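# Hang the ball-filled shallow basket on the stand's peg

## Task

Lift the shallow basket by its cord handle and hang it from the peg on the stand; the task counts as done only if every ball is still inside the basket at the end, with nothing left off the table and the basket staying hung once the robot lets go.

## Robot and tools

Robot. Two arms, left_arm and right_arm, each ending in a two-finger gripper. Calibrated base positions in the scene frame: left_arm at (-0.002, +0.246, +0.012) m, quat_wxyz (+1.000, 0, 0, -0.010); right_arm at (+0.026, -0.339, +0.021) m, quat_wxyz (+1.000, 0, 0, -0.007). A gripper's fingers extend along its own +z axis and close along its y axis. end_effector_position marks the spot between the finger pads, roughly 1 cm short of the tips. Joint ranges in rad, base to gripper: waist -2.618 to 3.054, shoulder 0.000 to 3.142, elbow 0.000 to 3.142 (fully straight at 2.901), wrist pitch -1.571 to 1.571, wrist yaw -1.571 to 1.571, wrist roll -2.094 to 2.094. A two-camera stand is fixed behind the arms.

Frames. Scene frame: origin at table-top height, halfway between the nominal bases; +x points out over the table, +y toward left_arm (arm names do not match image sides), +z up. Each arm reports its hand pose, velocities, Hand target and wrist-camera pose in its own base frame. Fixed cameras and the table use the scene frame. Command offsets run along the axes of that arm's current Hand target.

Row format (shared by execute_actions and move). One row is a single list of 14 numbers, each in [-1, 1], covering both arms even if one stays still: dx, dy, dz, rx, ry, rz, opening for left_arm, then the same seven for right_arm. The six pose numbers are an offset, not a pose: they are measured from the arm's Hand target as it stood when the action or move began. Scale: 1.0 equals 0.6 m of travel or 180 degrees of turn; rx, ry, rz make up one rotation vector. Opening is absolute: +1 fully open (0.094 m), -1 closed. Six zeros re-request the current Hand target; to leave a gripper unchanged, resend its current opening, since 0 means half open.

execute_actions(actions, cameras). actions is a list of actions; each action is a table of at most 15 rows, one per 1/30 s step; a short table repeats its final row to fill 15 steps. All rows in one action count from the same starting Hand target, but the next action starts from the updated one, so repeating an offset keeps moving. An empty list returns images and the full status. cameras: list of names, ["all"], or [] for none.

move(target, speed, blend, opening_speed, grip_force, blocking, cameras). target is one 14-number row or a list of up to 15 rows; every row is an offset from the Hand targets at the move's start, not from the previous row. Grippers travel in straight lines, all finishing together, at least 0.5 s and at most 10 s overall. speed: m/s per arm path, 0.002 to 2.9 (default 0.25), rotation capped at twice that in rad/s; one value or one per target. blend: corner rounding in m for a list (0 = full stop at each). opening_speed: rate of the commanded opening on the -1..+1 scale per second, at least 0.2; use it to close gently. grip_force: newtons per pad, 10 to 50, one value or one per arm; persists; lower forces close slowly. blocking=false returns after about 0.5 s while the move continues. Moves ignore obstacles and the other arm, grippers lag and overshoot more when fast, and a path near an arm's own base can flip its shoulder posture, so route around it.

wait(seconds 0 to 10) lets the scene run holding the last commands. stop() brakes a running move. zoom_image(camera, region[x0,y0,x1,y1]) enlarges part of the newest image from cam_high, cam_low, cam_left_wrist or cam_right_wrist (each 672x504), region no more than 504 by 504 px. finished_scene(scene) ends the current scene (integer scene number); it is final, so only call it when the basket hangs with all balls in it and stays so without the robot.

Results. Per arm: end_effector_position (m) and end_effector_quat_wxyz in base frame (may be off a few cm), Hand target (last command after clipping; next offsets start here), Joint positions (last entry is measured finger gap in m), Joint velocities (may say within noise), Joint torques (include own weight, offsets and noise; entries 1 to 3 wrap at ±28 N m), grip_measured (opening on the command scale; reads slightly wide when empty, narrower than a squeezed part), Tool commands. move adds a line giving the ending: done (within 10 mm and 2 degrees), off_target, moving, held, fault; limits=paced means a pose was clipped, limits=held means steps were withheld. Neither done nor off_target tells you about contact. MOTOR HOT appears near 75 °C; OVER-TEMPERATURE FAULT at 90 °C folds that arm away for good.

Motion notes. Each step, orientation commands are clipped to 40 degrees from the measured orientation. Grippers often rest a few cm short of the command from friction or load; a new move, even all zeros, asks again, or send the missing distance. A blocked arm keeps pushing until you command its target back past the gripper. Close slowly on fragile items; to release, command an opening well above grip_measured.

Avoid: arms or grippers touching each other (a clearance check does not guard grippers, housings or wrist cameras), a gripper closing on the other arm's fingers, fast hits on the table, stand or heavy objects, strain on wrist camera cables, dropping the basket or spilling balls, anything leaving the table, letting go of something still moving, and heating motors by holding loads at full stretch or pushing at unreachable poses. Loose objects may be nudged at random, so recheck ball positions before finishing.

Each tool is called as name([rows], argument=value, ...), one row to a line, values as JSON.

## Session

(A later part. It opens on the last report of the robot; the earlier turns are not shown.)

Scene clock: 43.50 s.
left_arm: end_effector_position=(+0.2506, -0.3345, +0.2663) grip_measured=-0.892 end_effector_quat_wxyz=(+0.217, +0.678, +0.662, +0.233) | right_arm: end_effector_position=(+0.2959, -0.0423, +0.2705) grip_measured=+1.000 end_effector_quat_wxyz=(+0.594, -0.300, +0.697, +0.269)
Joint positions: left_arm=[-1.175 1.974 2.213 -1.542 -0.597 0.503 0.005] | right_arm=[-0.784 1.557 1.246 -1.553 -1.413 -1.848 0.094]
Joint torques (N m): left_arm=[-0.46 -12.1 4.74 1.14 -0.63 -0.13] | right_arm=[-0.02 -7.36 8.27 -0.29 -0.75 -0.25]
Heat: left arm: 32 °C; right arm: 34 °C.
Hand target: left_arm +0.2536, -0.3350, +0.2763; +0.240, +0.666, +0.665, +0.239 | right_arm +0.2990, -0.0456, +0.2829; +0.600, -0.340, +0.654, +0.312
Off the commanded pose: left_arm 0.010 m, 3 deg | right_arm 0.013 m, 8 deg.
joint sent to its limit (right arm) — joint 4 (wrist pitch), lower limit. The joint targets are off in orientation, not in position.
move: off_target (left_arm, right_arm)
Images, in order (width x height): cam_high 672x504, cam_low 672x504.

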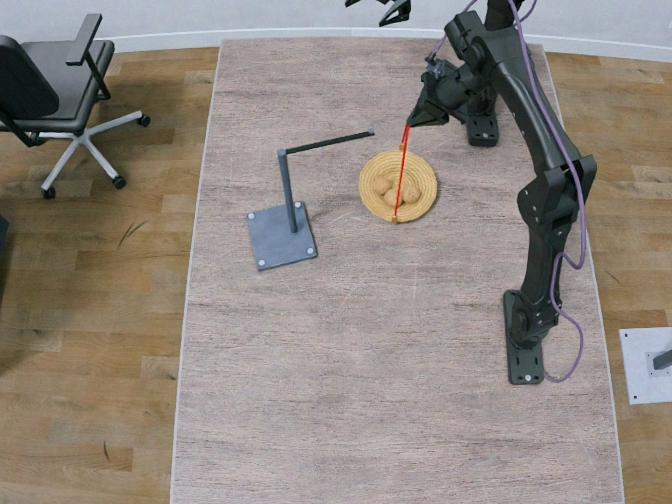

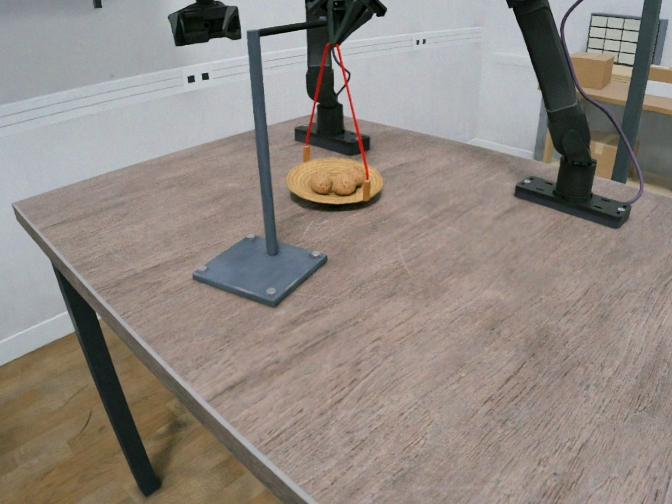

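move(target=[0.0167,0.0743,-0.0898,-0.03,0.025,-0.03,-1,0,0,0,0,0,0,1], speed=0.04, cameras=["all"])

Scene clock: 46.13 s.
left_arm: end_effector_position=(+0.2546, -0.3346, +0.3062) grip_measured=-0.892 end_effector_quat_wxyz=(+0.274, +0.647, +0.656, +0.275) | right_arm: end_effector_position=(+0.2959, -0.0423, +0.2705) grip_measured=+1.000 end_effector_quat_wxyz=(+0.594, -0.300, +0.697, +0.269)
Joint positions: left_arm=[-1.215 1.974 2.308 -1.569 -0.738 0.472 0.005] | right_arm=[-0.784 1.557 1.246 -1.553 -1.413 -1.848 0.094]
Joint torques (N m): left_arm=[-0.47 -15.95 8.34 1.03 -0.73 -0.12] | right_arm=[-0.18 -7.42 8.1 -0.33 -0.75 -0.16]
Heat: left arm: 33 °C; right arm: 34 °C.
Hand target: left_arm +0.2535, -0.3250, +0.3462; +0.255, +0.612, +0.693, +0.285 | right_arm +0.2990, -0.0456, +0.2829; +0.600, -0.340, +0.654, +0.312
Off the commanded pose: left_arm 0.041 m, 6 deg | right_arm 0.013 m, 8 deg.
joint read past its limit (left arm) — joint 4 (wrist pitch), lower limit.
joint sent to its limit (left arm) — joint 4 (wrist pitch), lower limit. The joint targets are off in orientation, not in position.
joint sent to its limit (right arm) — joint 4 (wrist pitch), lower limit. The joint targets are off in orientation, not in position.
move: off_target (left_arm, right_arm)
camera_calibration:
cam_left_wrist: T_world_to_cam=[[-0.717515, 0.105977, -0.688433, 0.431321], [-0.376034, 0.773021, 0.510918, 0.205383], [0.586319, 0.625466, -0.514803, 0.321071], [0, 0, 0, 1]] pos_world=[0.19846, -0.405294, 0.357291]
cam_right_wrist: T_world_to_cam=[[0.679989, -0.721313, -0.131611, -0.196742], [-0.608182, -0.454607, -0.650728, 0.339683], [0.409548, 0.522532, -0.747817, 0.203144], [0, 0, 0, 1]] pos_world=[0.257174, -0.0936394, 0.347062]

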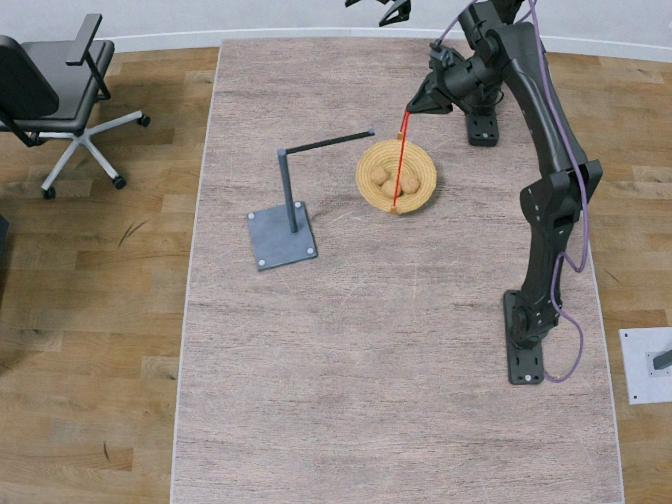

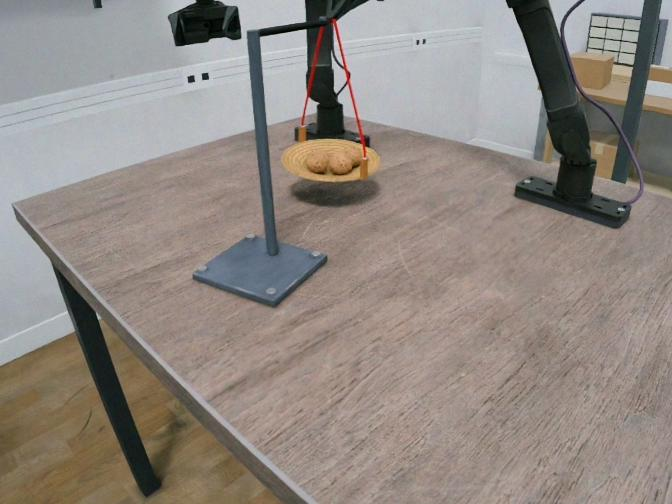

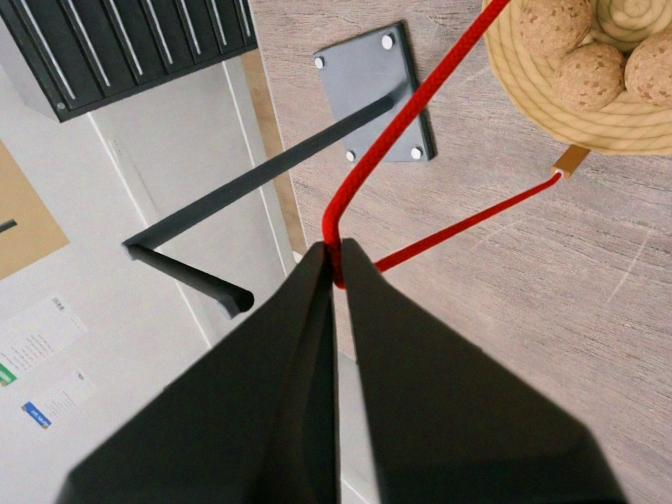

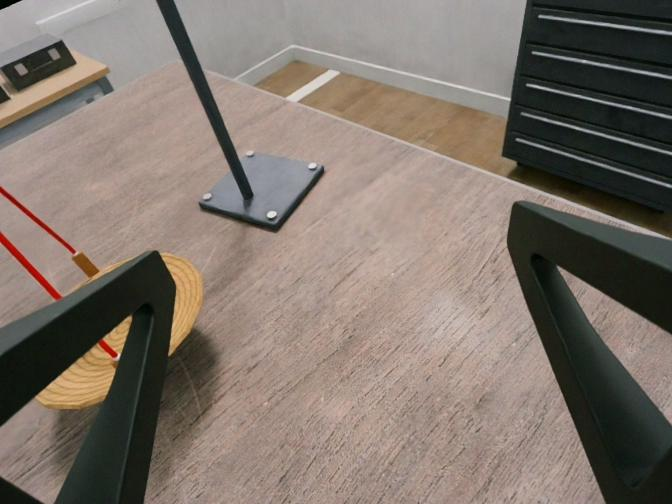

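move(target=[-0.008,0.012,-0.012,0,0,0,-1,0,0,0,0,0,0,1], speed=0.04, cameras=["cam_left_wrist","cam_low"])

Scene clock: 48.83 s.
left_arm: end_effector_position=(+0.2547, -0.3373, +0.3231) grip_measured=-0.892 end_effector_quat_wxyz=(+0.298, +0.640, +0.656, +0.268) | right_arm: end_effector_position=(+0.2959, -0.0423, +0.2705) grip_measured=+1.000 end_effector_quat_wxyz=(+0.594, -0.300, +0.697, +0.269)
Joint positions: left_arm=[-1.22 1.974 2.365 -1.571 -0.746 0.481 0.005] | right_arm=[-0.784 1.557 1.246 -1.553 -1.413 -1.848 0.094]
Joint torques (N m): left_arm=[-0.5 -14.31 8.16 1.14 -0.7 0.02] | right_arm=[-0.05 -7.35 7.98 -0.25 -0.76 -0.2]
Heat: left arm: 34 °C; right arm: 34 °C.
Hand target: left_arm +0.2542, -0.3297, +0.3565; +0.255, +0.611, +0.693, +0.285 | right_arm +0.2990, -0.0456, +0.2829; +0.600, -0.340, +0.654, +0.312
Off the commanded pose: left_arm 0.034 m, 7 deg | right_arm 0.013 m, 8 deg.
joint read past its limit (left arm) — joint 4 (wrist pitch), lower limit.
joint sent to its limit (left arm) — joint 4 (wrist pitch), lower limit. The joint targets are off in orientation, not in position.
joint sent to its limit (right arm) — joint 4 (wrist pitch), lower limit. The joint targets are off in orientation, not in position.
move: off_target (left_arm, right_arm)
camera_calibration:
cam_left_wrist: T_world_to_cam=[[-0.69784, 0.0816199, -0.711588, 0.437556], [-0.383097, 0.796902, 0.467101, 0.222885], [0.605191, 0.598569, -0.524842, 0.320773], [0, 0, 0, 1]] pos_world=[0.196602, -0.405335, 0.375605]
Images, in order (width x height): cam_low 672x504, cam_left_wrist 672x504.

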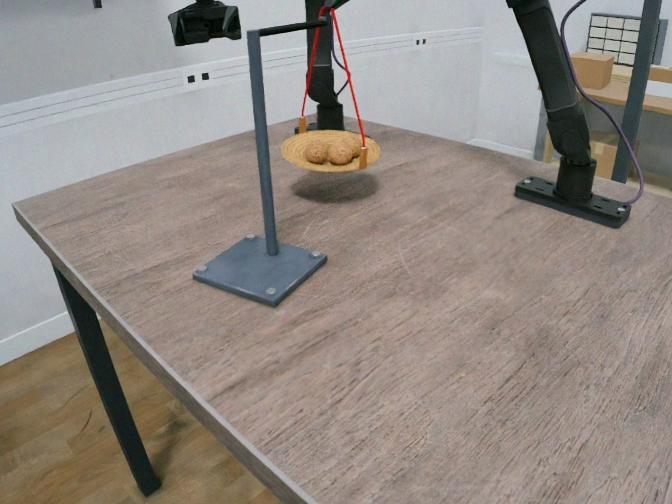

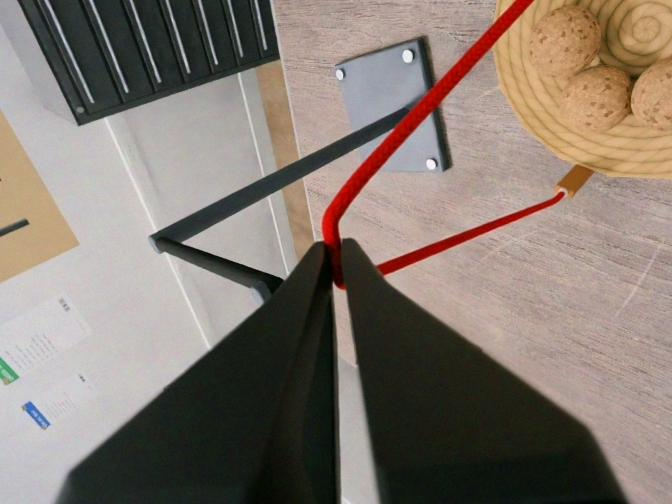

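move(target=[0.015,0.0458,0.0329,0,0,0,-1,0,0,0,0,0,0,1], speed=0.04, cameras=["cam_high","cam_left_wrist","cam_low"])

zoom_image(camera="cam_high", region=[250, 80, 470, 240])

zoom_image(camera="cam_low", region=[240, 0, 420, 190])

Scene clock: 52.27 s.
left_arm: end_effector_position=(+0.2813, -0.3181, +0.3479) grip_measured=-0.892 end_effector_quat_wxyz=(+0.310, +0.629, +0.658, +0.273) | right_arm: end_effector_position=(+0.2959, -0.0423, +0.2705) grip_measured=+1.000 end_effector_quat_wxyz=(+0.594, -0.300, +0.697, +0.269)
Joint positions: left_arm=[-1.137 1.974 2.459 -1.574 -0.733 0.577 0.005] | right_arm=[-0.784 1.557 1.246 -1.553 -1.413 -1.848 0.094]
Joint torques (N m): left_arm=[0.38 -10.03 7.83 1.31 -0.55 0.04] | right_arm=[-0.06 -7.42 7.8 -0.33 -0.71 -0.15]
Heat: left arm: 34 °C; right arm: 34 °C.
Hand target: left_arm +0.2862, -0.3167, +0.3618; +0.255, +0.612, +0.693, +0.285 | right_arm +0.2990, -0.0456, +0.2829; +0.600, -0.340, +0.654, +0.312
Off the commanded pose: left_arm 0.015 m, 8 deg | right_arm 0.013 m, 8 deg.
joint read past its limit (left arm) — joint 4 (wrist pitch), lower limit.
joint sent to its limit (left arm) — joint 4 (wrist pitch), lower limit. The joint targets are off in orientation, not in position.
joint sent to its limit (right arm) — joint 4 (wrist pitch), lower limit. The joint targets are off in orientation, not in position.
move: off_target (left_arm, right_arm)
camera_calibration:
cam_left_wrist: T_world_to_cam=[[-0.679781, 0.0603824, -0.730926, 0.467028], [-0.405225, 0.799749, 0.442938, 0.221765], [0.611303, 0.59729, -0.519185, 0.302082], [0, 0, 0, 1]] pos_world=[0.222678, -0.385987, 0.399971]
Images, in order (width x height): cam_high 672x504, cam_low 672x504, cam_left_wrist 672x504.

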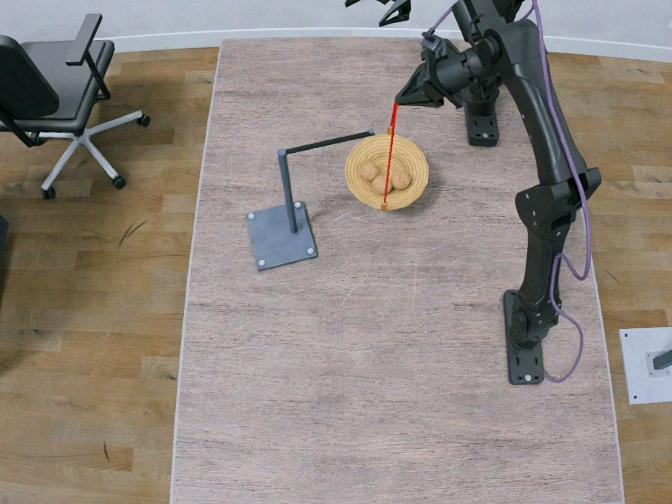

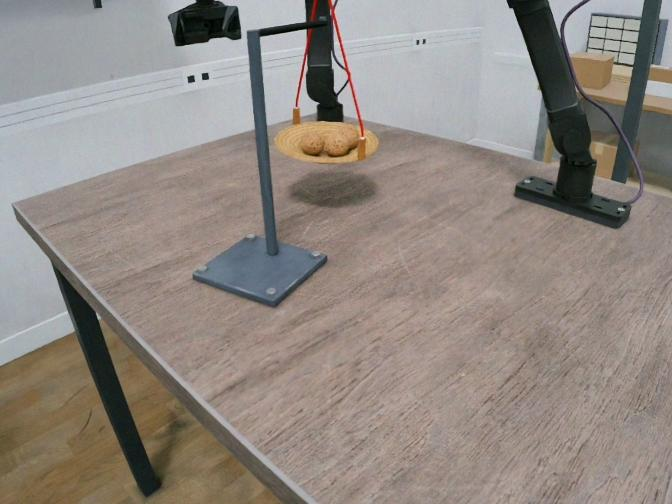

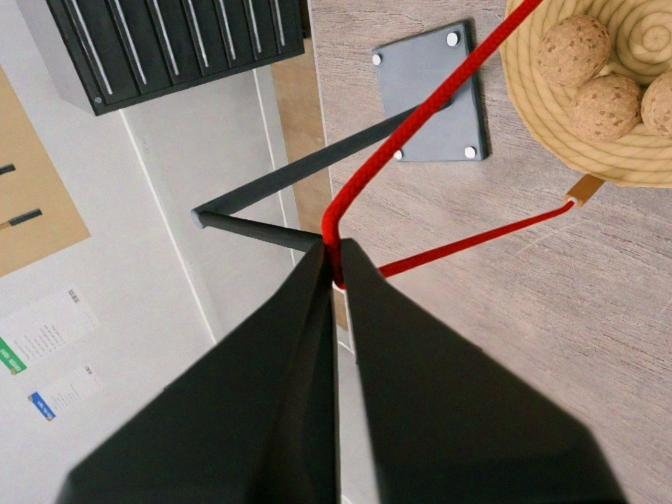

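Scaled by 2.291.

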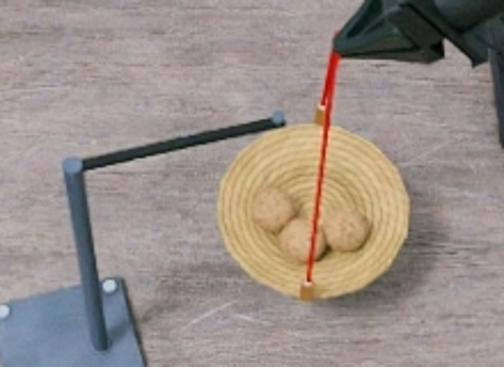

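Scaled by 2.653.

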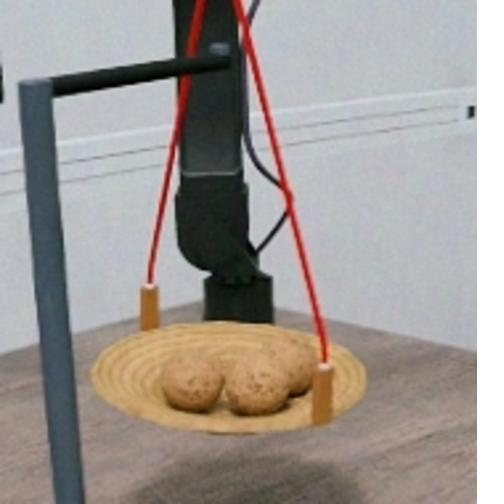

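move(target=[0.0336,0.048,0.048,0,0,0,-1,0,0,0,0,0,0,1], speed=0.04, cameras=["cam_high","cam_left_wrist","cam_low","cam_right_wrist"])

zoom_image(camera="cam_high", region=[250, 80, 470, 240])

zoom_image(camera="cam_low", region=[240, 0, 420, 190])

Scene clock: 55.23 s.
left_arm: end_effector_position=(+0.3178, -0.2904, +0.3534) grip_measured=-0.892 end_effector_quat_wxyz=(+0.295, +0.623, +0.669, +0.279) | right_arm: end_effector_position=(+0.2959, -0.0423, +0.2705) grip_measured=+1.000 end_effector_quat_wxyz=(+0.594, -0.300, +0.697, +0.269)
Joint positions: left_arm=[-1.01 1.995 2.528 -1.577 -0.682 0.681 0.005] | right_arm=[-0.784 1.557 1.246 -1.553 -1.413 -1.848 0.094]
Joint torques (N m): left_arm=[0.38 -8.92 7.71 1.4 -0.5 0.02] | right_arm=[0.02 -7.28 7.88 -0.23 -0.76 -0.24]
Heat: left arm: 34 °C; right arm: 34 °C.
Hand target: left_arm +0.3242, -0.2917, +0.3618; +0.255, +0.612, +0.693, +0.284 | right_arm +0.2990, -0.0456, +0.2829; +0.600, -0.340, +0.654, +0.312
Off the commanded pose: left_arm 0.010 m, 6 deg | right_arm 0.013 m, 8 deg.
joint read past its limit (left arm) — joint 4 (wrist pitch), lower limit.
joint sent to its limit (left arm) — joint 4 (wrist pitch), lower limit. The joint targets are off in orientation, not in position.
joint sent to its limit (right arm) — joint 4 (wrist pitch), lower limit. The joint targets are off in orientation, not in position.
move: off_target (left_arm, right_arm)
camera_calibration:
cam_left_wrist: T_world_to_cam=[[-0.693417, 0.0503378, -0.718776, 0.491368], [-0.424233, 0.777801, 0.463737, 0.204307], [0.582408, 0.626492, -0.517985, 0.283366], [0, 0, 0, 1]] pos_world=[0.262362, -0.361171, 0.405218]
cam_right_wrist: T_world_to_cam=[[0.679989, -0.721313, -0.131611, -0.196742], [-0.608182, -0.454607, -0.650728, 0.339683], [0.409548, 0.522532, -0.747817, 0.203144], [0, 0, 0, 1]] pos_world=[0.257174, -0.0936394, 0.347062]

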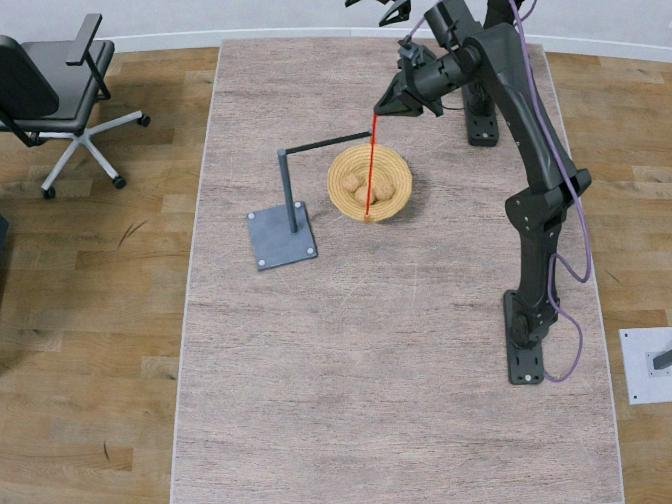

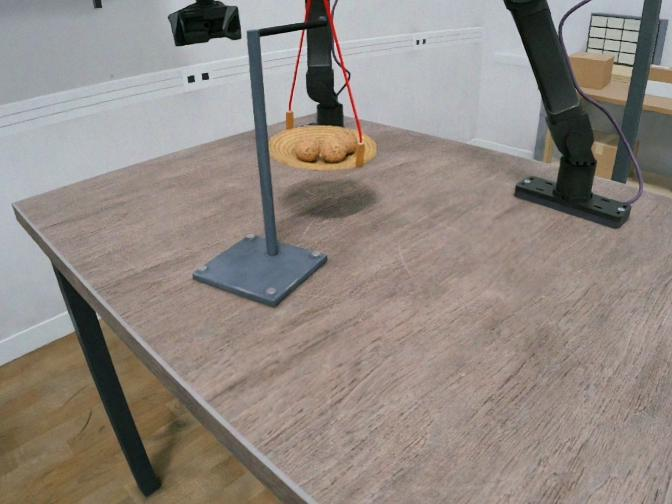

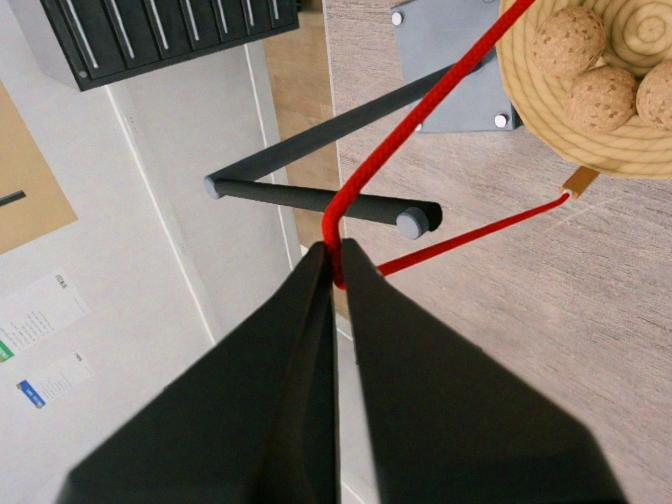

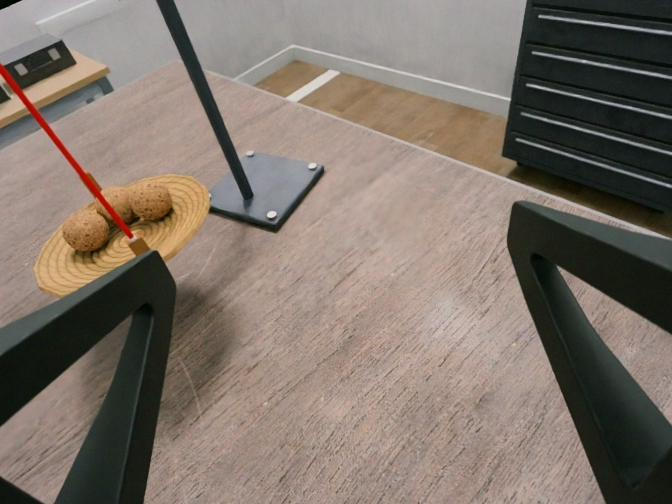

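Scaled by 2.291.

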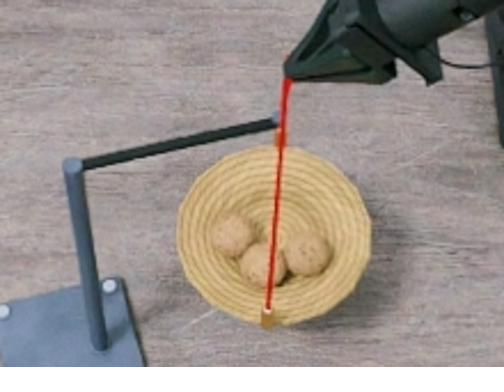

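Scaled by 2.653.

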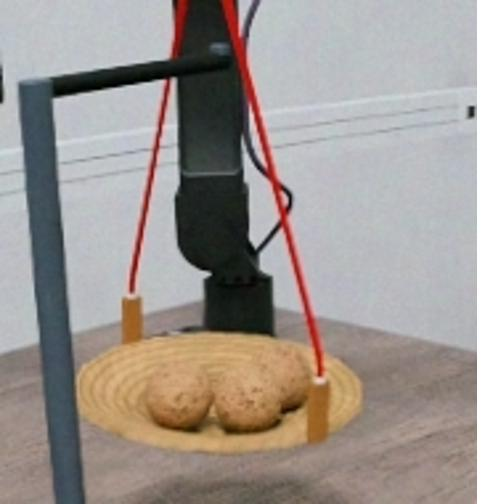

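move([
  [0.023,0.002,0.002,0,0,0,-1,0,0,0,0,0,0,1],
  [0.032,0.0347,0.0347,0,0,0,-1,0,0,0,0,0,0,1],
], speed=0.03, cameras=["cam_high","cam_left_wrist","cam_low"])

zoom_image(camera="cam_high", region=[250, 80, 470, 240])

zoom_image(camera="cam_low", region=[240, 0, 420, 190])

Scene clock: 60.20 s.
left_arm: end_effector_position=(+0.3446, -0.2682, +0.3536) grip_measured=-0.892 end_effector_quat_wxyz=(+0.280, +0.622, +0.675, +0.281) | right_arm: end_effector_position=(+0.2959, -0.0423, +0.2705) grip_measured=+1.000 end_effector_quat_wxyz=(+0.594, -0.300, +0.697, +0.269)
Joint positions: left_arm=[-0.912 2.019 2.576 -1.578 -0.638 0.762 0.005] | right_arm=[-0.784 1.557 1.246 -1.553 -1.413 -1.848 0.094]
Joint torques (N m): left_arm=[0.39 -9.07 7.58 1.46 -0.48 0.03] | right_arm=[-0.24 -7.42 8.13 -0.3 -0.71 -0.16]
Heat: left arm: 35 °C; right arm: 34 °C.
Hand target: left_arm +0.3510, -0.2691, +0.3617; +0.256, +0.612, +0.693, +0.284 | right_arm +0.2990, -0.0456, +0.2829; +0.600, -0.340, +0.654, +0.312
Off the commanded pose: left_arm 0.010 m, 4 deg | right_arm 0.013 m, 8 deg.
joint read past its limit (left arm) — joint 4 (wrist pitch), lower limit.
joint sent to its limit (left arm) — joint 4 (wrist pitch), lower limit. The joint targets are off in orientation, not in position.
joint sent to its limit (right arm) — joint 4 (wrist pitch), lower limit. The joint targets are off in orientation, not in position.
move: off_target (left_arm, right_arm)
camera_calibration:
cam_left_wrist: T_world_to_cam=[[-0.708267, 0.0482776, -0.704292, 0.508434], [-0.431004, 0.760563, 0.485571, 0.18824], [0.559101, 0.647466, -0.517874, 0.267589], [0, 0, 0, 1]] pos_world=[0.29163, -0.34097, 0.405259]
Images, in order (width x height): cam_high 672x504, cam_low 672x504, cam_left_wrist 672x504.

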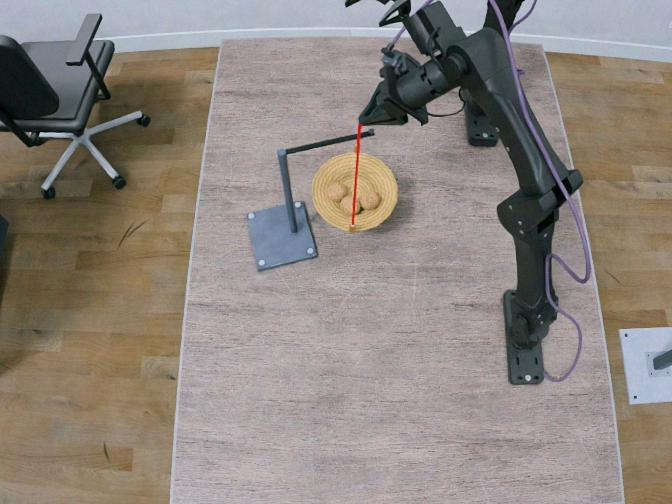

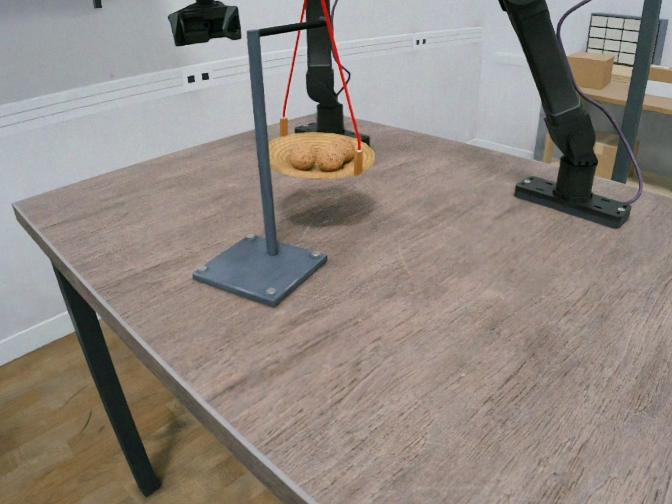

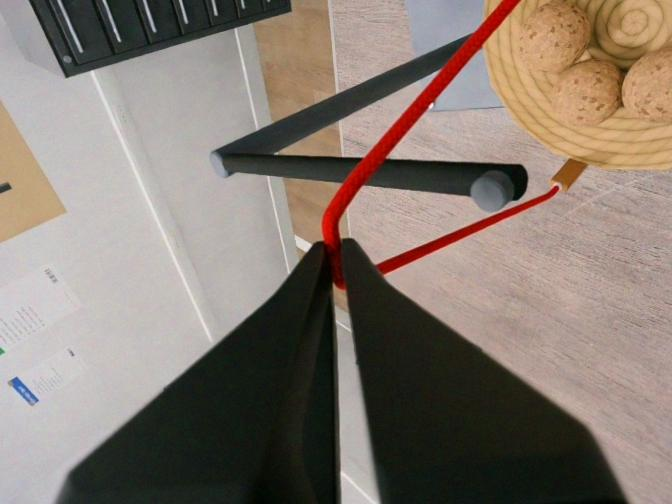

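Scaled by 2.291.

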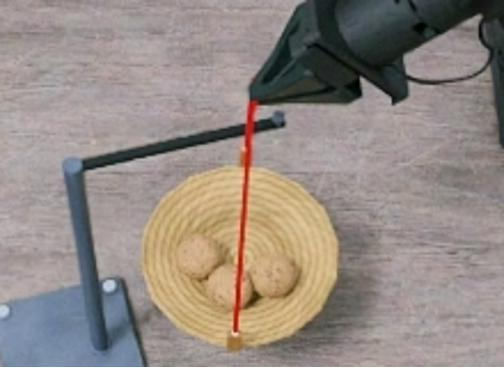

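Scaled by 2.653.

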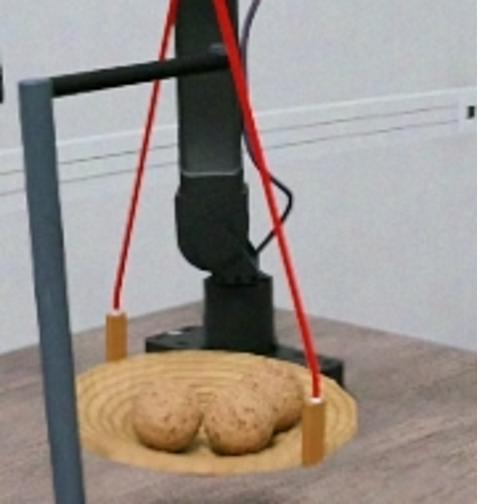

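move([
  [0.006,0.0243,0.0243,0,0,0,-1,0,0,0,0,0,0,1],
  [0.006,-0.0025,0.0511,0,0,0,-1,0,0,0,0,0,0,1],
], speed=0.03, cameras=["cam_high","cam_left_wrist","cam_low"])

zoom_image(camera="cam_high", region=[250, 80, 470, 240])

zoom_image(camera="cam_low", region=[240, 0, 420, 190])

Scene clock: 63.97 s.
left_arm: end_effector_position=(+0.3640, -0.2630, +0.3425) grip_measured=-0.892 end_effector_quat_wxyz=(+0.265, +0.621, +0.682, +0.279) | right_arm: end_effector_position=(+0.2959, -0.0423, +0.2705) grip_measured=+1.000 end_effector_quat_wxyz=(+0.594, -0.300, +0.697, +0.269)
Joint positions: left_arm=[-0.859 2.072 2.623 -1.579 -0.607 0.792 0.005] | right_arm=[-0.784 1.557 1.246 -1.553 -1.413 -1.848 0.094]
Joint torques (N m): left_arm=[0.5 -9.48 4.1 1.47 -0.43 -0.11] | right_arm=[0.08 -7.32 7.99 -0.31 -0.77 -0.18]
Heat: left arm: 34 °C; right arm: 34 °C.
Hand target: left_arm +0.3711, -0.2631, +0.3388; +0.255, +0.612, +0.693, +0.285 | right_arm +0.2990, -0.0456, +0.2829; +0.600, -0.340, +0.654, +0.312
Off the commanded pose: left_arm 0.008 m, 2 deg | right_arm 0.013 m, 8 deg.
joint read past its limit (left arm) — joint 4 (wrist pitch), lower limit.
joint sent to its limit (left arm) — joint 4 (wrist pitch), lower limit. The joint targets still meet the commanded pose.
joint sent to its limit (right arm) — joint 4 (wrist pitch), lower limit. The joint targets are off in orientation, not in position.
move: off_target (right_arm)
camera_calibration:
cam_left_wrist: T_world_to_cam=[[-0.727273, 0.0444701, -0.684906, 0.513326], [-0.429899, 0.748384, 0.505083, 0.187744], [0.535034, 0.661773, -0.525162, 0.262674], [0, 0, 0, 1]] pos_world=[0.313499, -0.337162, 0.3947]
Images, in order (width x height): cam_high 672x504, cam_low 672x504, cam_left_wrist 672x504.

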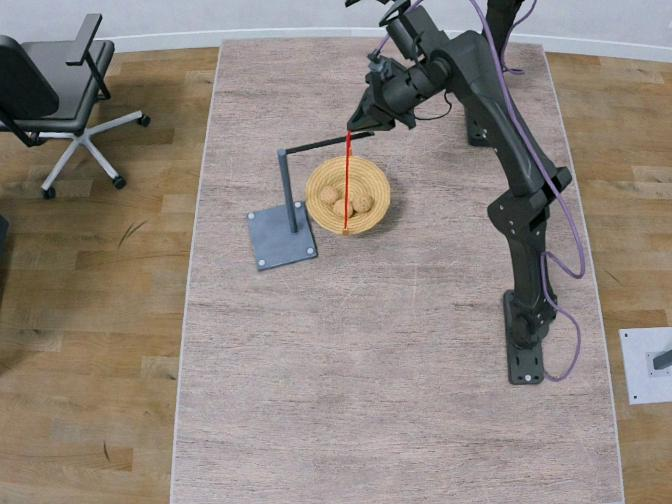

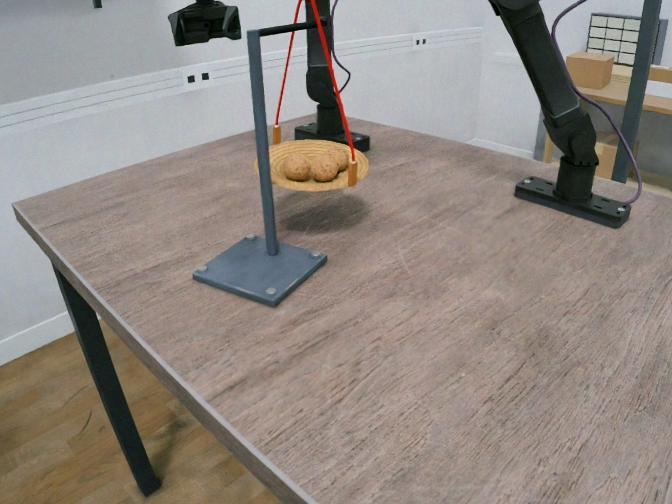

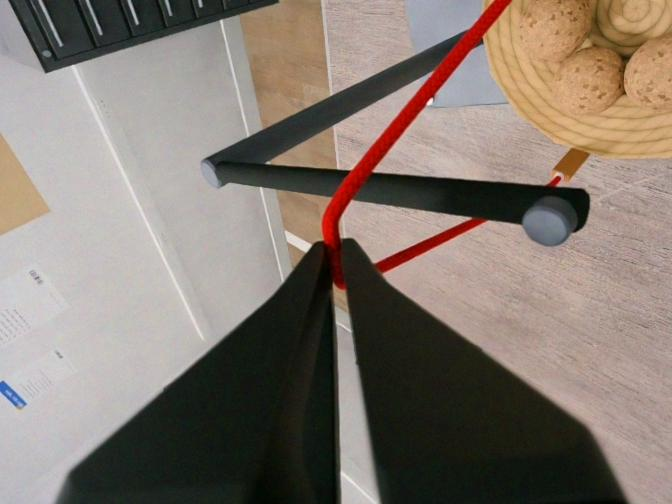

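Scaled by 2.291.

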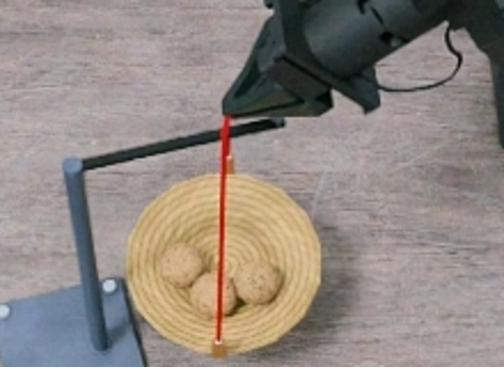

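Scaled by 2.653.

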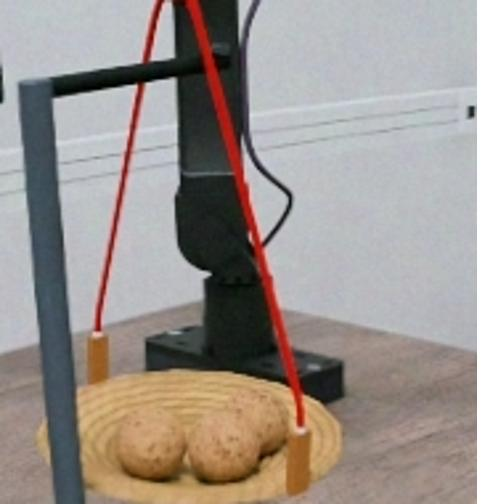

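move(target=[0,-0.0377,0.0377,0,0,0,-1,0,0,0,0,0,0,1], speed=0.03, cameras=["cam_high","cam_left_wrist","cam_low"])

zoom_image(camera="cam_low", region=[240, 0, 420, 190])

Scene clock: 65.67 s.
left_arm: end_effector_position=(+0.3663, -0.2639, +0.3149) grip_measured=-0.892 end_effector_quat_wxyz=(+0.258, +0.617, +0.686, +0.286) | right_arm: end_effector_position=(+0.2959, -0.0423, +0.2705) grip_measured=+1.000 end_effector_quat_wxyz=(+0.594, -0.300, +0.697, +0.269)
Joint positions: left_arm=[-0.863 1.965 2.314 -1.399 -0.626 0.775 0.005] | right_arm=[-0.784 1.557 1.246 -1.553 -1.413 -1.848 0.094]
Joint torques (N m): left_arm=[0.81 -10.24 2.73 1.52 -0.23 -0.14] | right_arm=[-0.21 -7.53 7.91 -0.29 -0.78 -0.24]
Heat: left arm: 34 °C; right arm: 34 °C.
Hand target: left_arm +0.3711, -0.2633, +0.3069; +0.255, +0.612, +0.693, +0.284 | right_arm +0.2990, -0.0456, +0.2829; +0.600, -0.340, +0.654, +0.312
Off the commanded pose: left_arm 0.010 m, 1 deg | right_arm 0.013 m, 8 deg.
joint sent to its limit (right arm) — joint 4 (wrist pitch), lower limit. The joint targets are off in orientation, not in position.
move: off_target (right_arm)
camera_calibration:
cam_left_wrist: T_world_to_cam=[[-0.728513, 0.0420913, -0.683738, 0.495564], [-0.44261, 0.732875, 0.516711, 0.200262], [0.522843, 0.67906, -0.515279, 0.253486], [0, 0, 0, 1]] pos_world=[0.31713, -0.339758, 0.365974]
Images, in order (width x height): cam_high 672x504, cam_low 672x504, cam_left_wrist 672x504.

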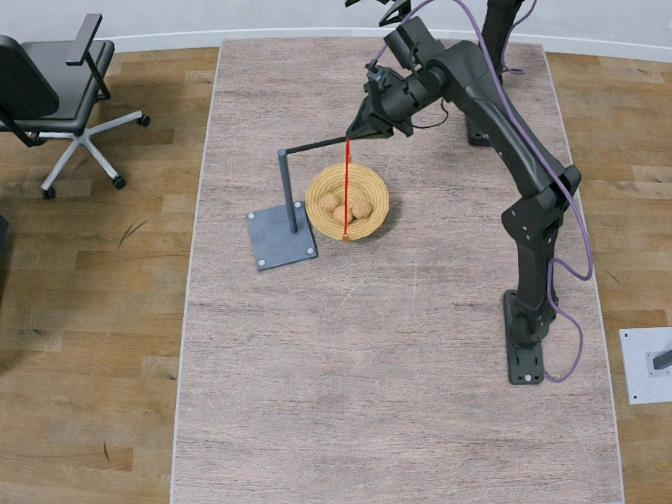

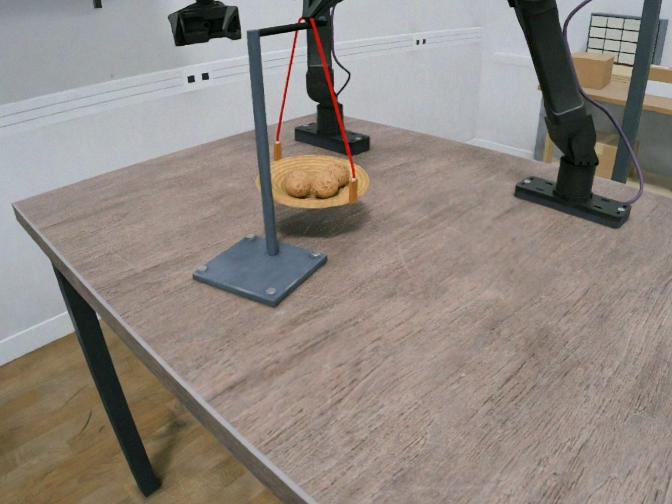

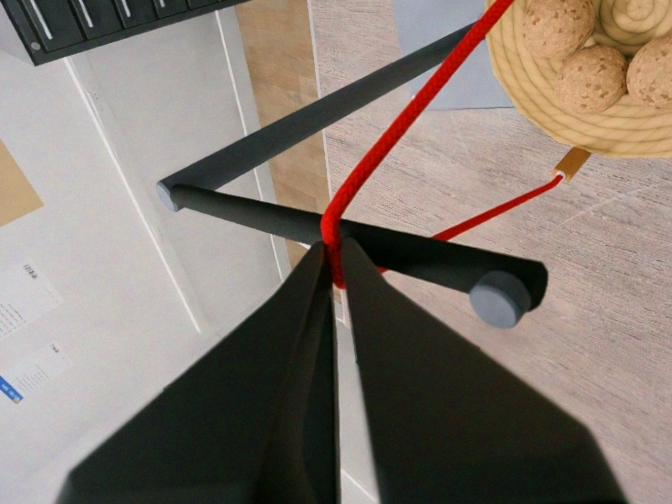

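Scaled by 2.653.

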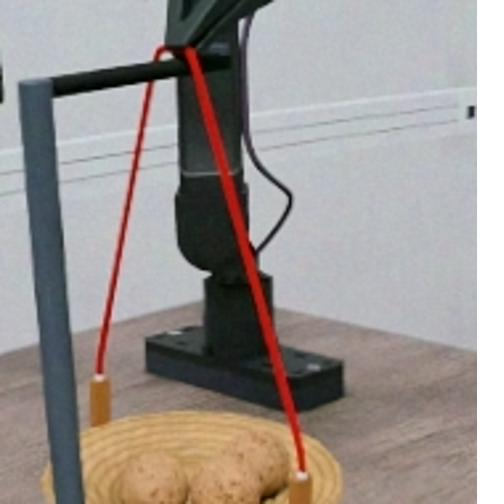

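move(target=[0,-0.0115,0.0115,0,0,0,-1,0,0,0,0,0,0,1], speed=0.02, cameras=["cam_left_wrist","cam_low"])

zoom_image(camera="cam_low", region=[240, 0, 360, 80])

Scene clock: 66.80 s.
left_arm: end_effector_position=(+0.3660, -0.2638, +0.3143) grip_measured=-0.892 end_effector_quat_wxyz=(+0.271, +0.611, +0.686, +0.289) | right_arm: end_effector_position=(+0.2959, -0.0423, +0.2705) grip_measured=+1.000 end_effector_quat_wxyz=(+0.594, -0.300, +0.697, +0.269)
Joint positions: left_arm=[-0.866 1.921 2.229 -1.33 -0.635 0.774 0.005] | right_arm=[-0.784 1.557 1.246 -1.553 -1.413 -1.848 0.094]
Joint torques (N m): left_arm=[1.06 -8.95 2.39 1.45 -0.14 -0.13] | right_arm=[0.16 -7.31 7.77 -0.3 -0.74 -0.17]
Heat: left arm: 34 °C; right arm: 34 °C.
Hand target: left_arm +0.3711, -0.2634, +0.2971; +0.255, +0.612, +0.693, +0.285 | right_arm +0.2990, -0.0456, +0.2829; +0.600, -0.340, +0.654, +0.312
Off the commanded pose: left_arm 0.018 m, 2 deg | right_arm 0.013 m, 8 deg.
joint sent to its limit (right arm) — joint 4 (wrist pitch), lower limit. The joint targets are off in orientation, not in position.
move: off_target (left_arm, right_arm)
camera_calibration:
cam_left_wrist: T_world_to_cam=[[-0.711642, 0.0289204, -0.701946, 0.491125], [-0.456614, 0.740296, 0.493422, 0.214832], [0.533918, 0.671658, -0.513621, 0.24668], [0, 0, 0, 1]] pos_world=[0.315894, -0.338928, 0.36544]
Images, in order (width x height): cam_low 672x504, cam_left_wrist 672x504.

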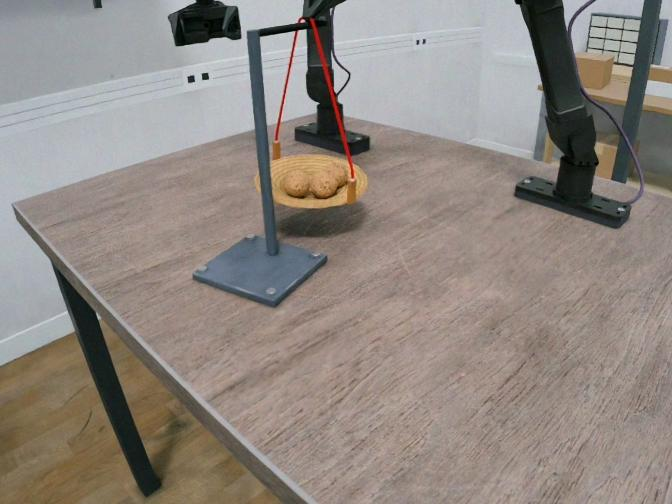

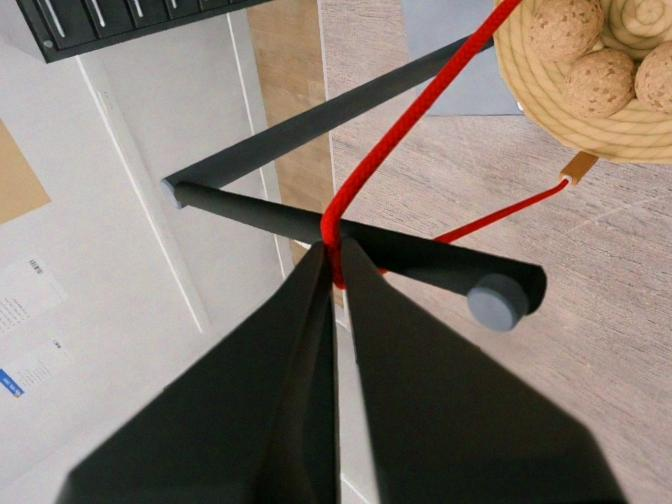

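Scaled by 4.200.

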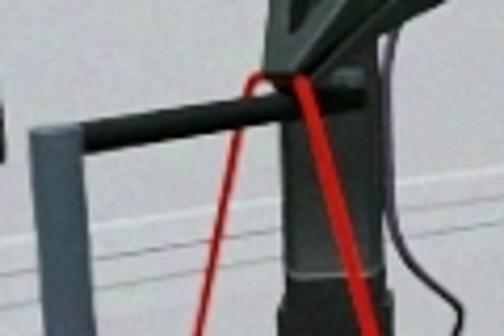

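move(target=[0,0.012,-0.012,0,0,0,-0.75,0,0,0,0,0,0,1], opening_speed=0.2, speed=0.02, cameras=["cam_left_wrist","cam_low"])

zoom_image(camera="cam_low", region=[240, 0, 360, 80])

Scene clock: 68.47 s.
left_arm: end_effector_position=(+0.3666, -0.2630, +0.3177) grip_measured=-0.753 end_effector_quat_wxyz=(+0.271, +0.611, +0.687, +0.286) | right_arm: end_effector_position=(+0.2959, -0.0423, +0.2705) grip_measured=+1.000 end_effector_quat_wxyz=(+0.594, -0.300, +0.697, +0.269)
Joint positions: left_arm=[-0.862 1.932 2.263 -1.352 -0.628 0.774 0.012] | right_arm=[-0.784 1.557 1.246 -1.553 -1.413 -1.848 0.094]
Joint torques (N m): left_arm=[0.7 -7.57 6.87 1.08 -0.2 -0.11] | right_arm=[-0.46 -7.45 8.06 -0.33 -0.74 -0.15]
Heat: left arm: 34 °C; right arm: 34 °C.
Hand target: left_arm +0.3711, -0.2633, +0.3072; +0.255, +0.612, +0.693, +0.285 | right_arm +0.2990, -0.0456, +0.2829; +0.600, -0.340, +0.654, +0.312
Off the commanded pose: left_arm 0.011 m, 2 deg | right_arm 0.013 m, 8 deg.
joint sent to its limit (right arm) — joint 4 (wrist pitch), lower limit. The joint targets are off in orientation, not in position.
move: off_target (left_arm, right_arm)
camera_calibration:
cam_left_wrist: T_world_to_cam=[[-0.714458, 0.0249185, -0.699235, 0.493017], [-0.455247, 0.742339, 0.491613, 0.213405], [0.53132, 0.669561, -0.519026, 0.249737], [0, 0, 0, 1]] pos_world=[0.316702, -0.337919, 0.369442]
Images, in order (width x height): cam_low 672x504, cam_left_wrist 672x504.

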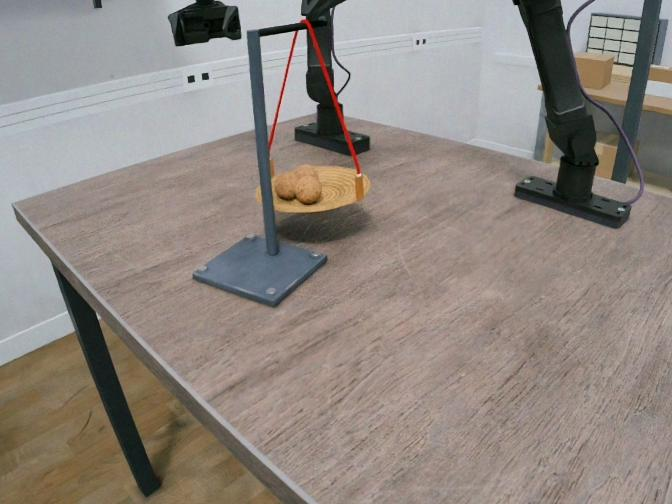

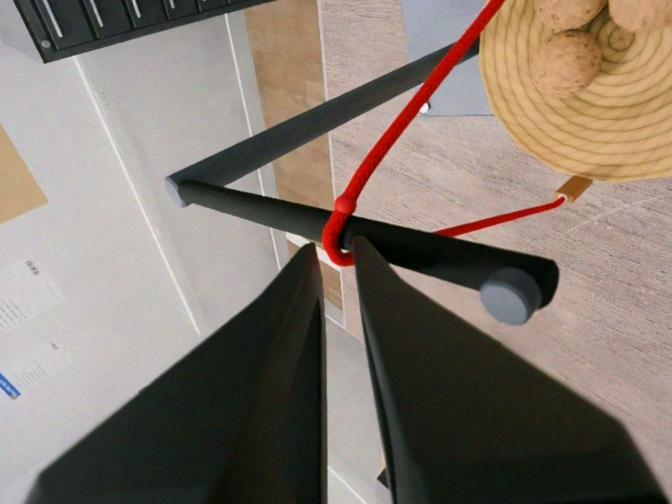

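Scaled by 4.200.

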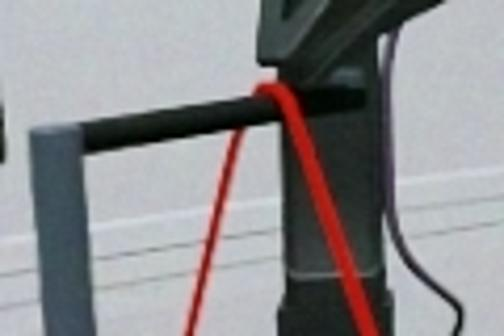

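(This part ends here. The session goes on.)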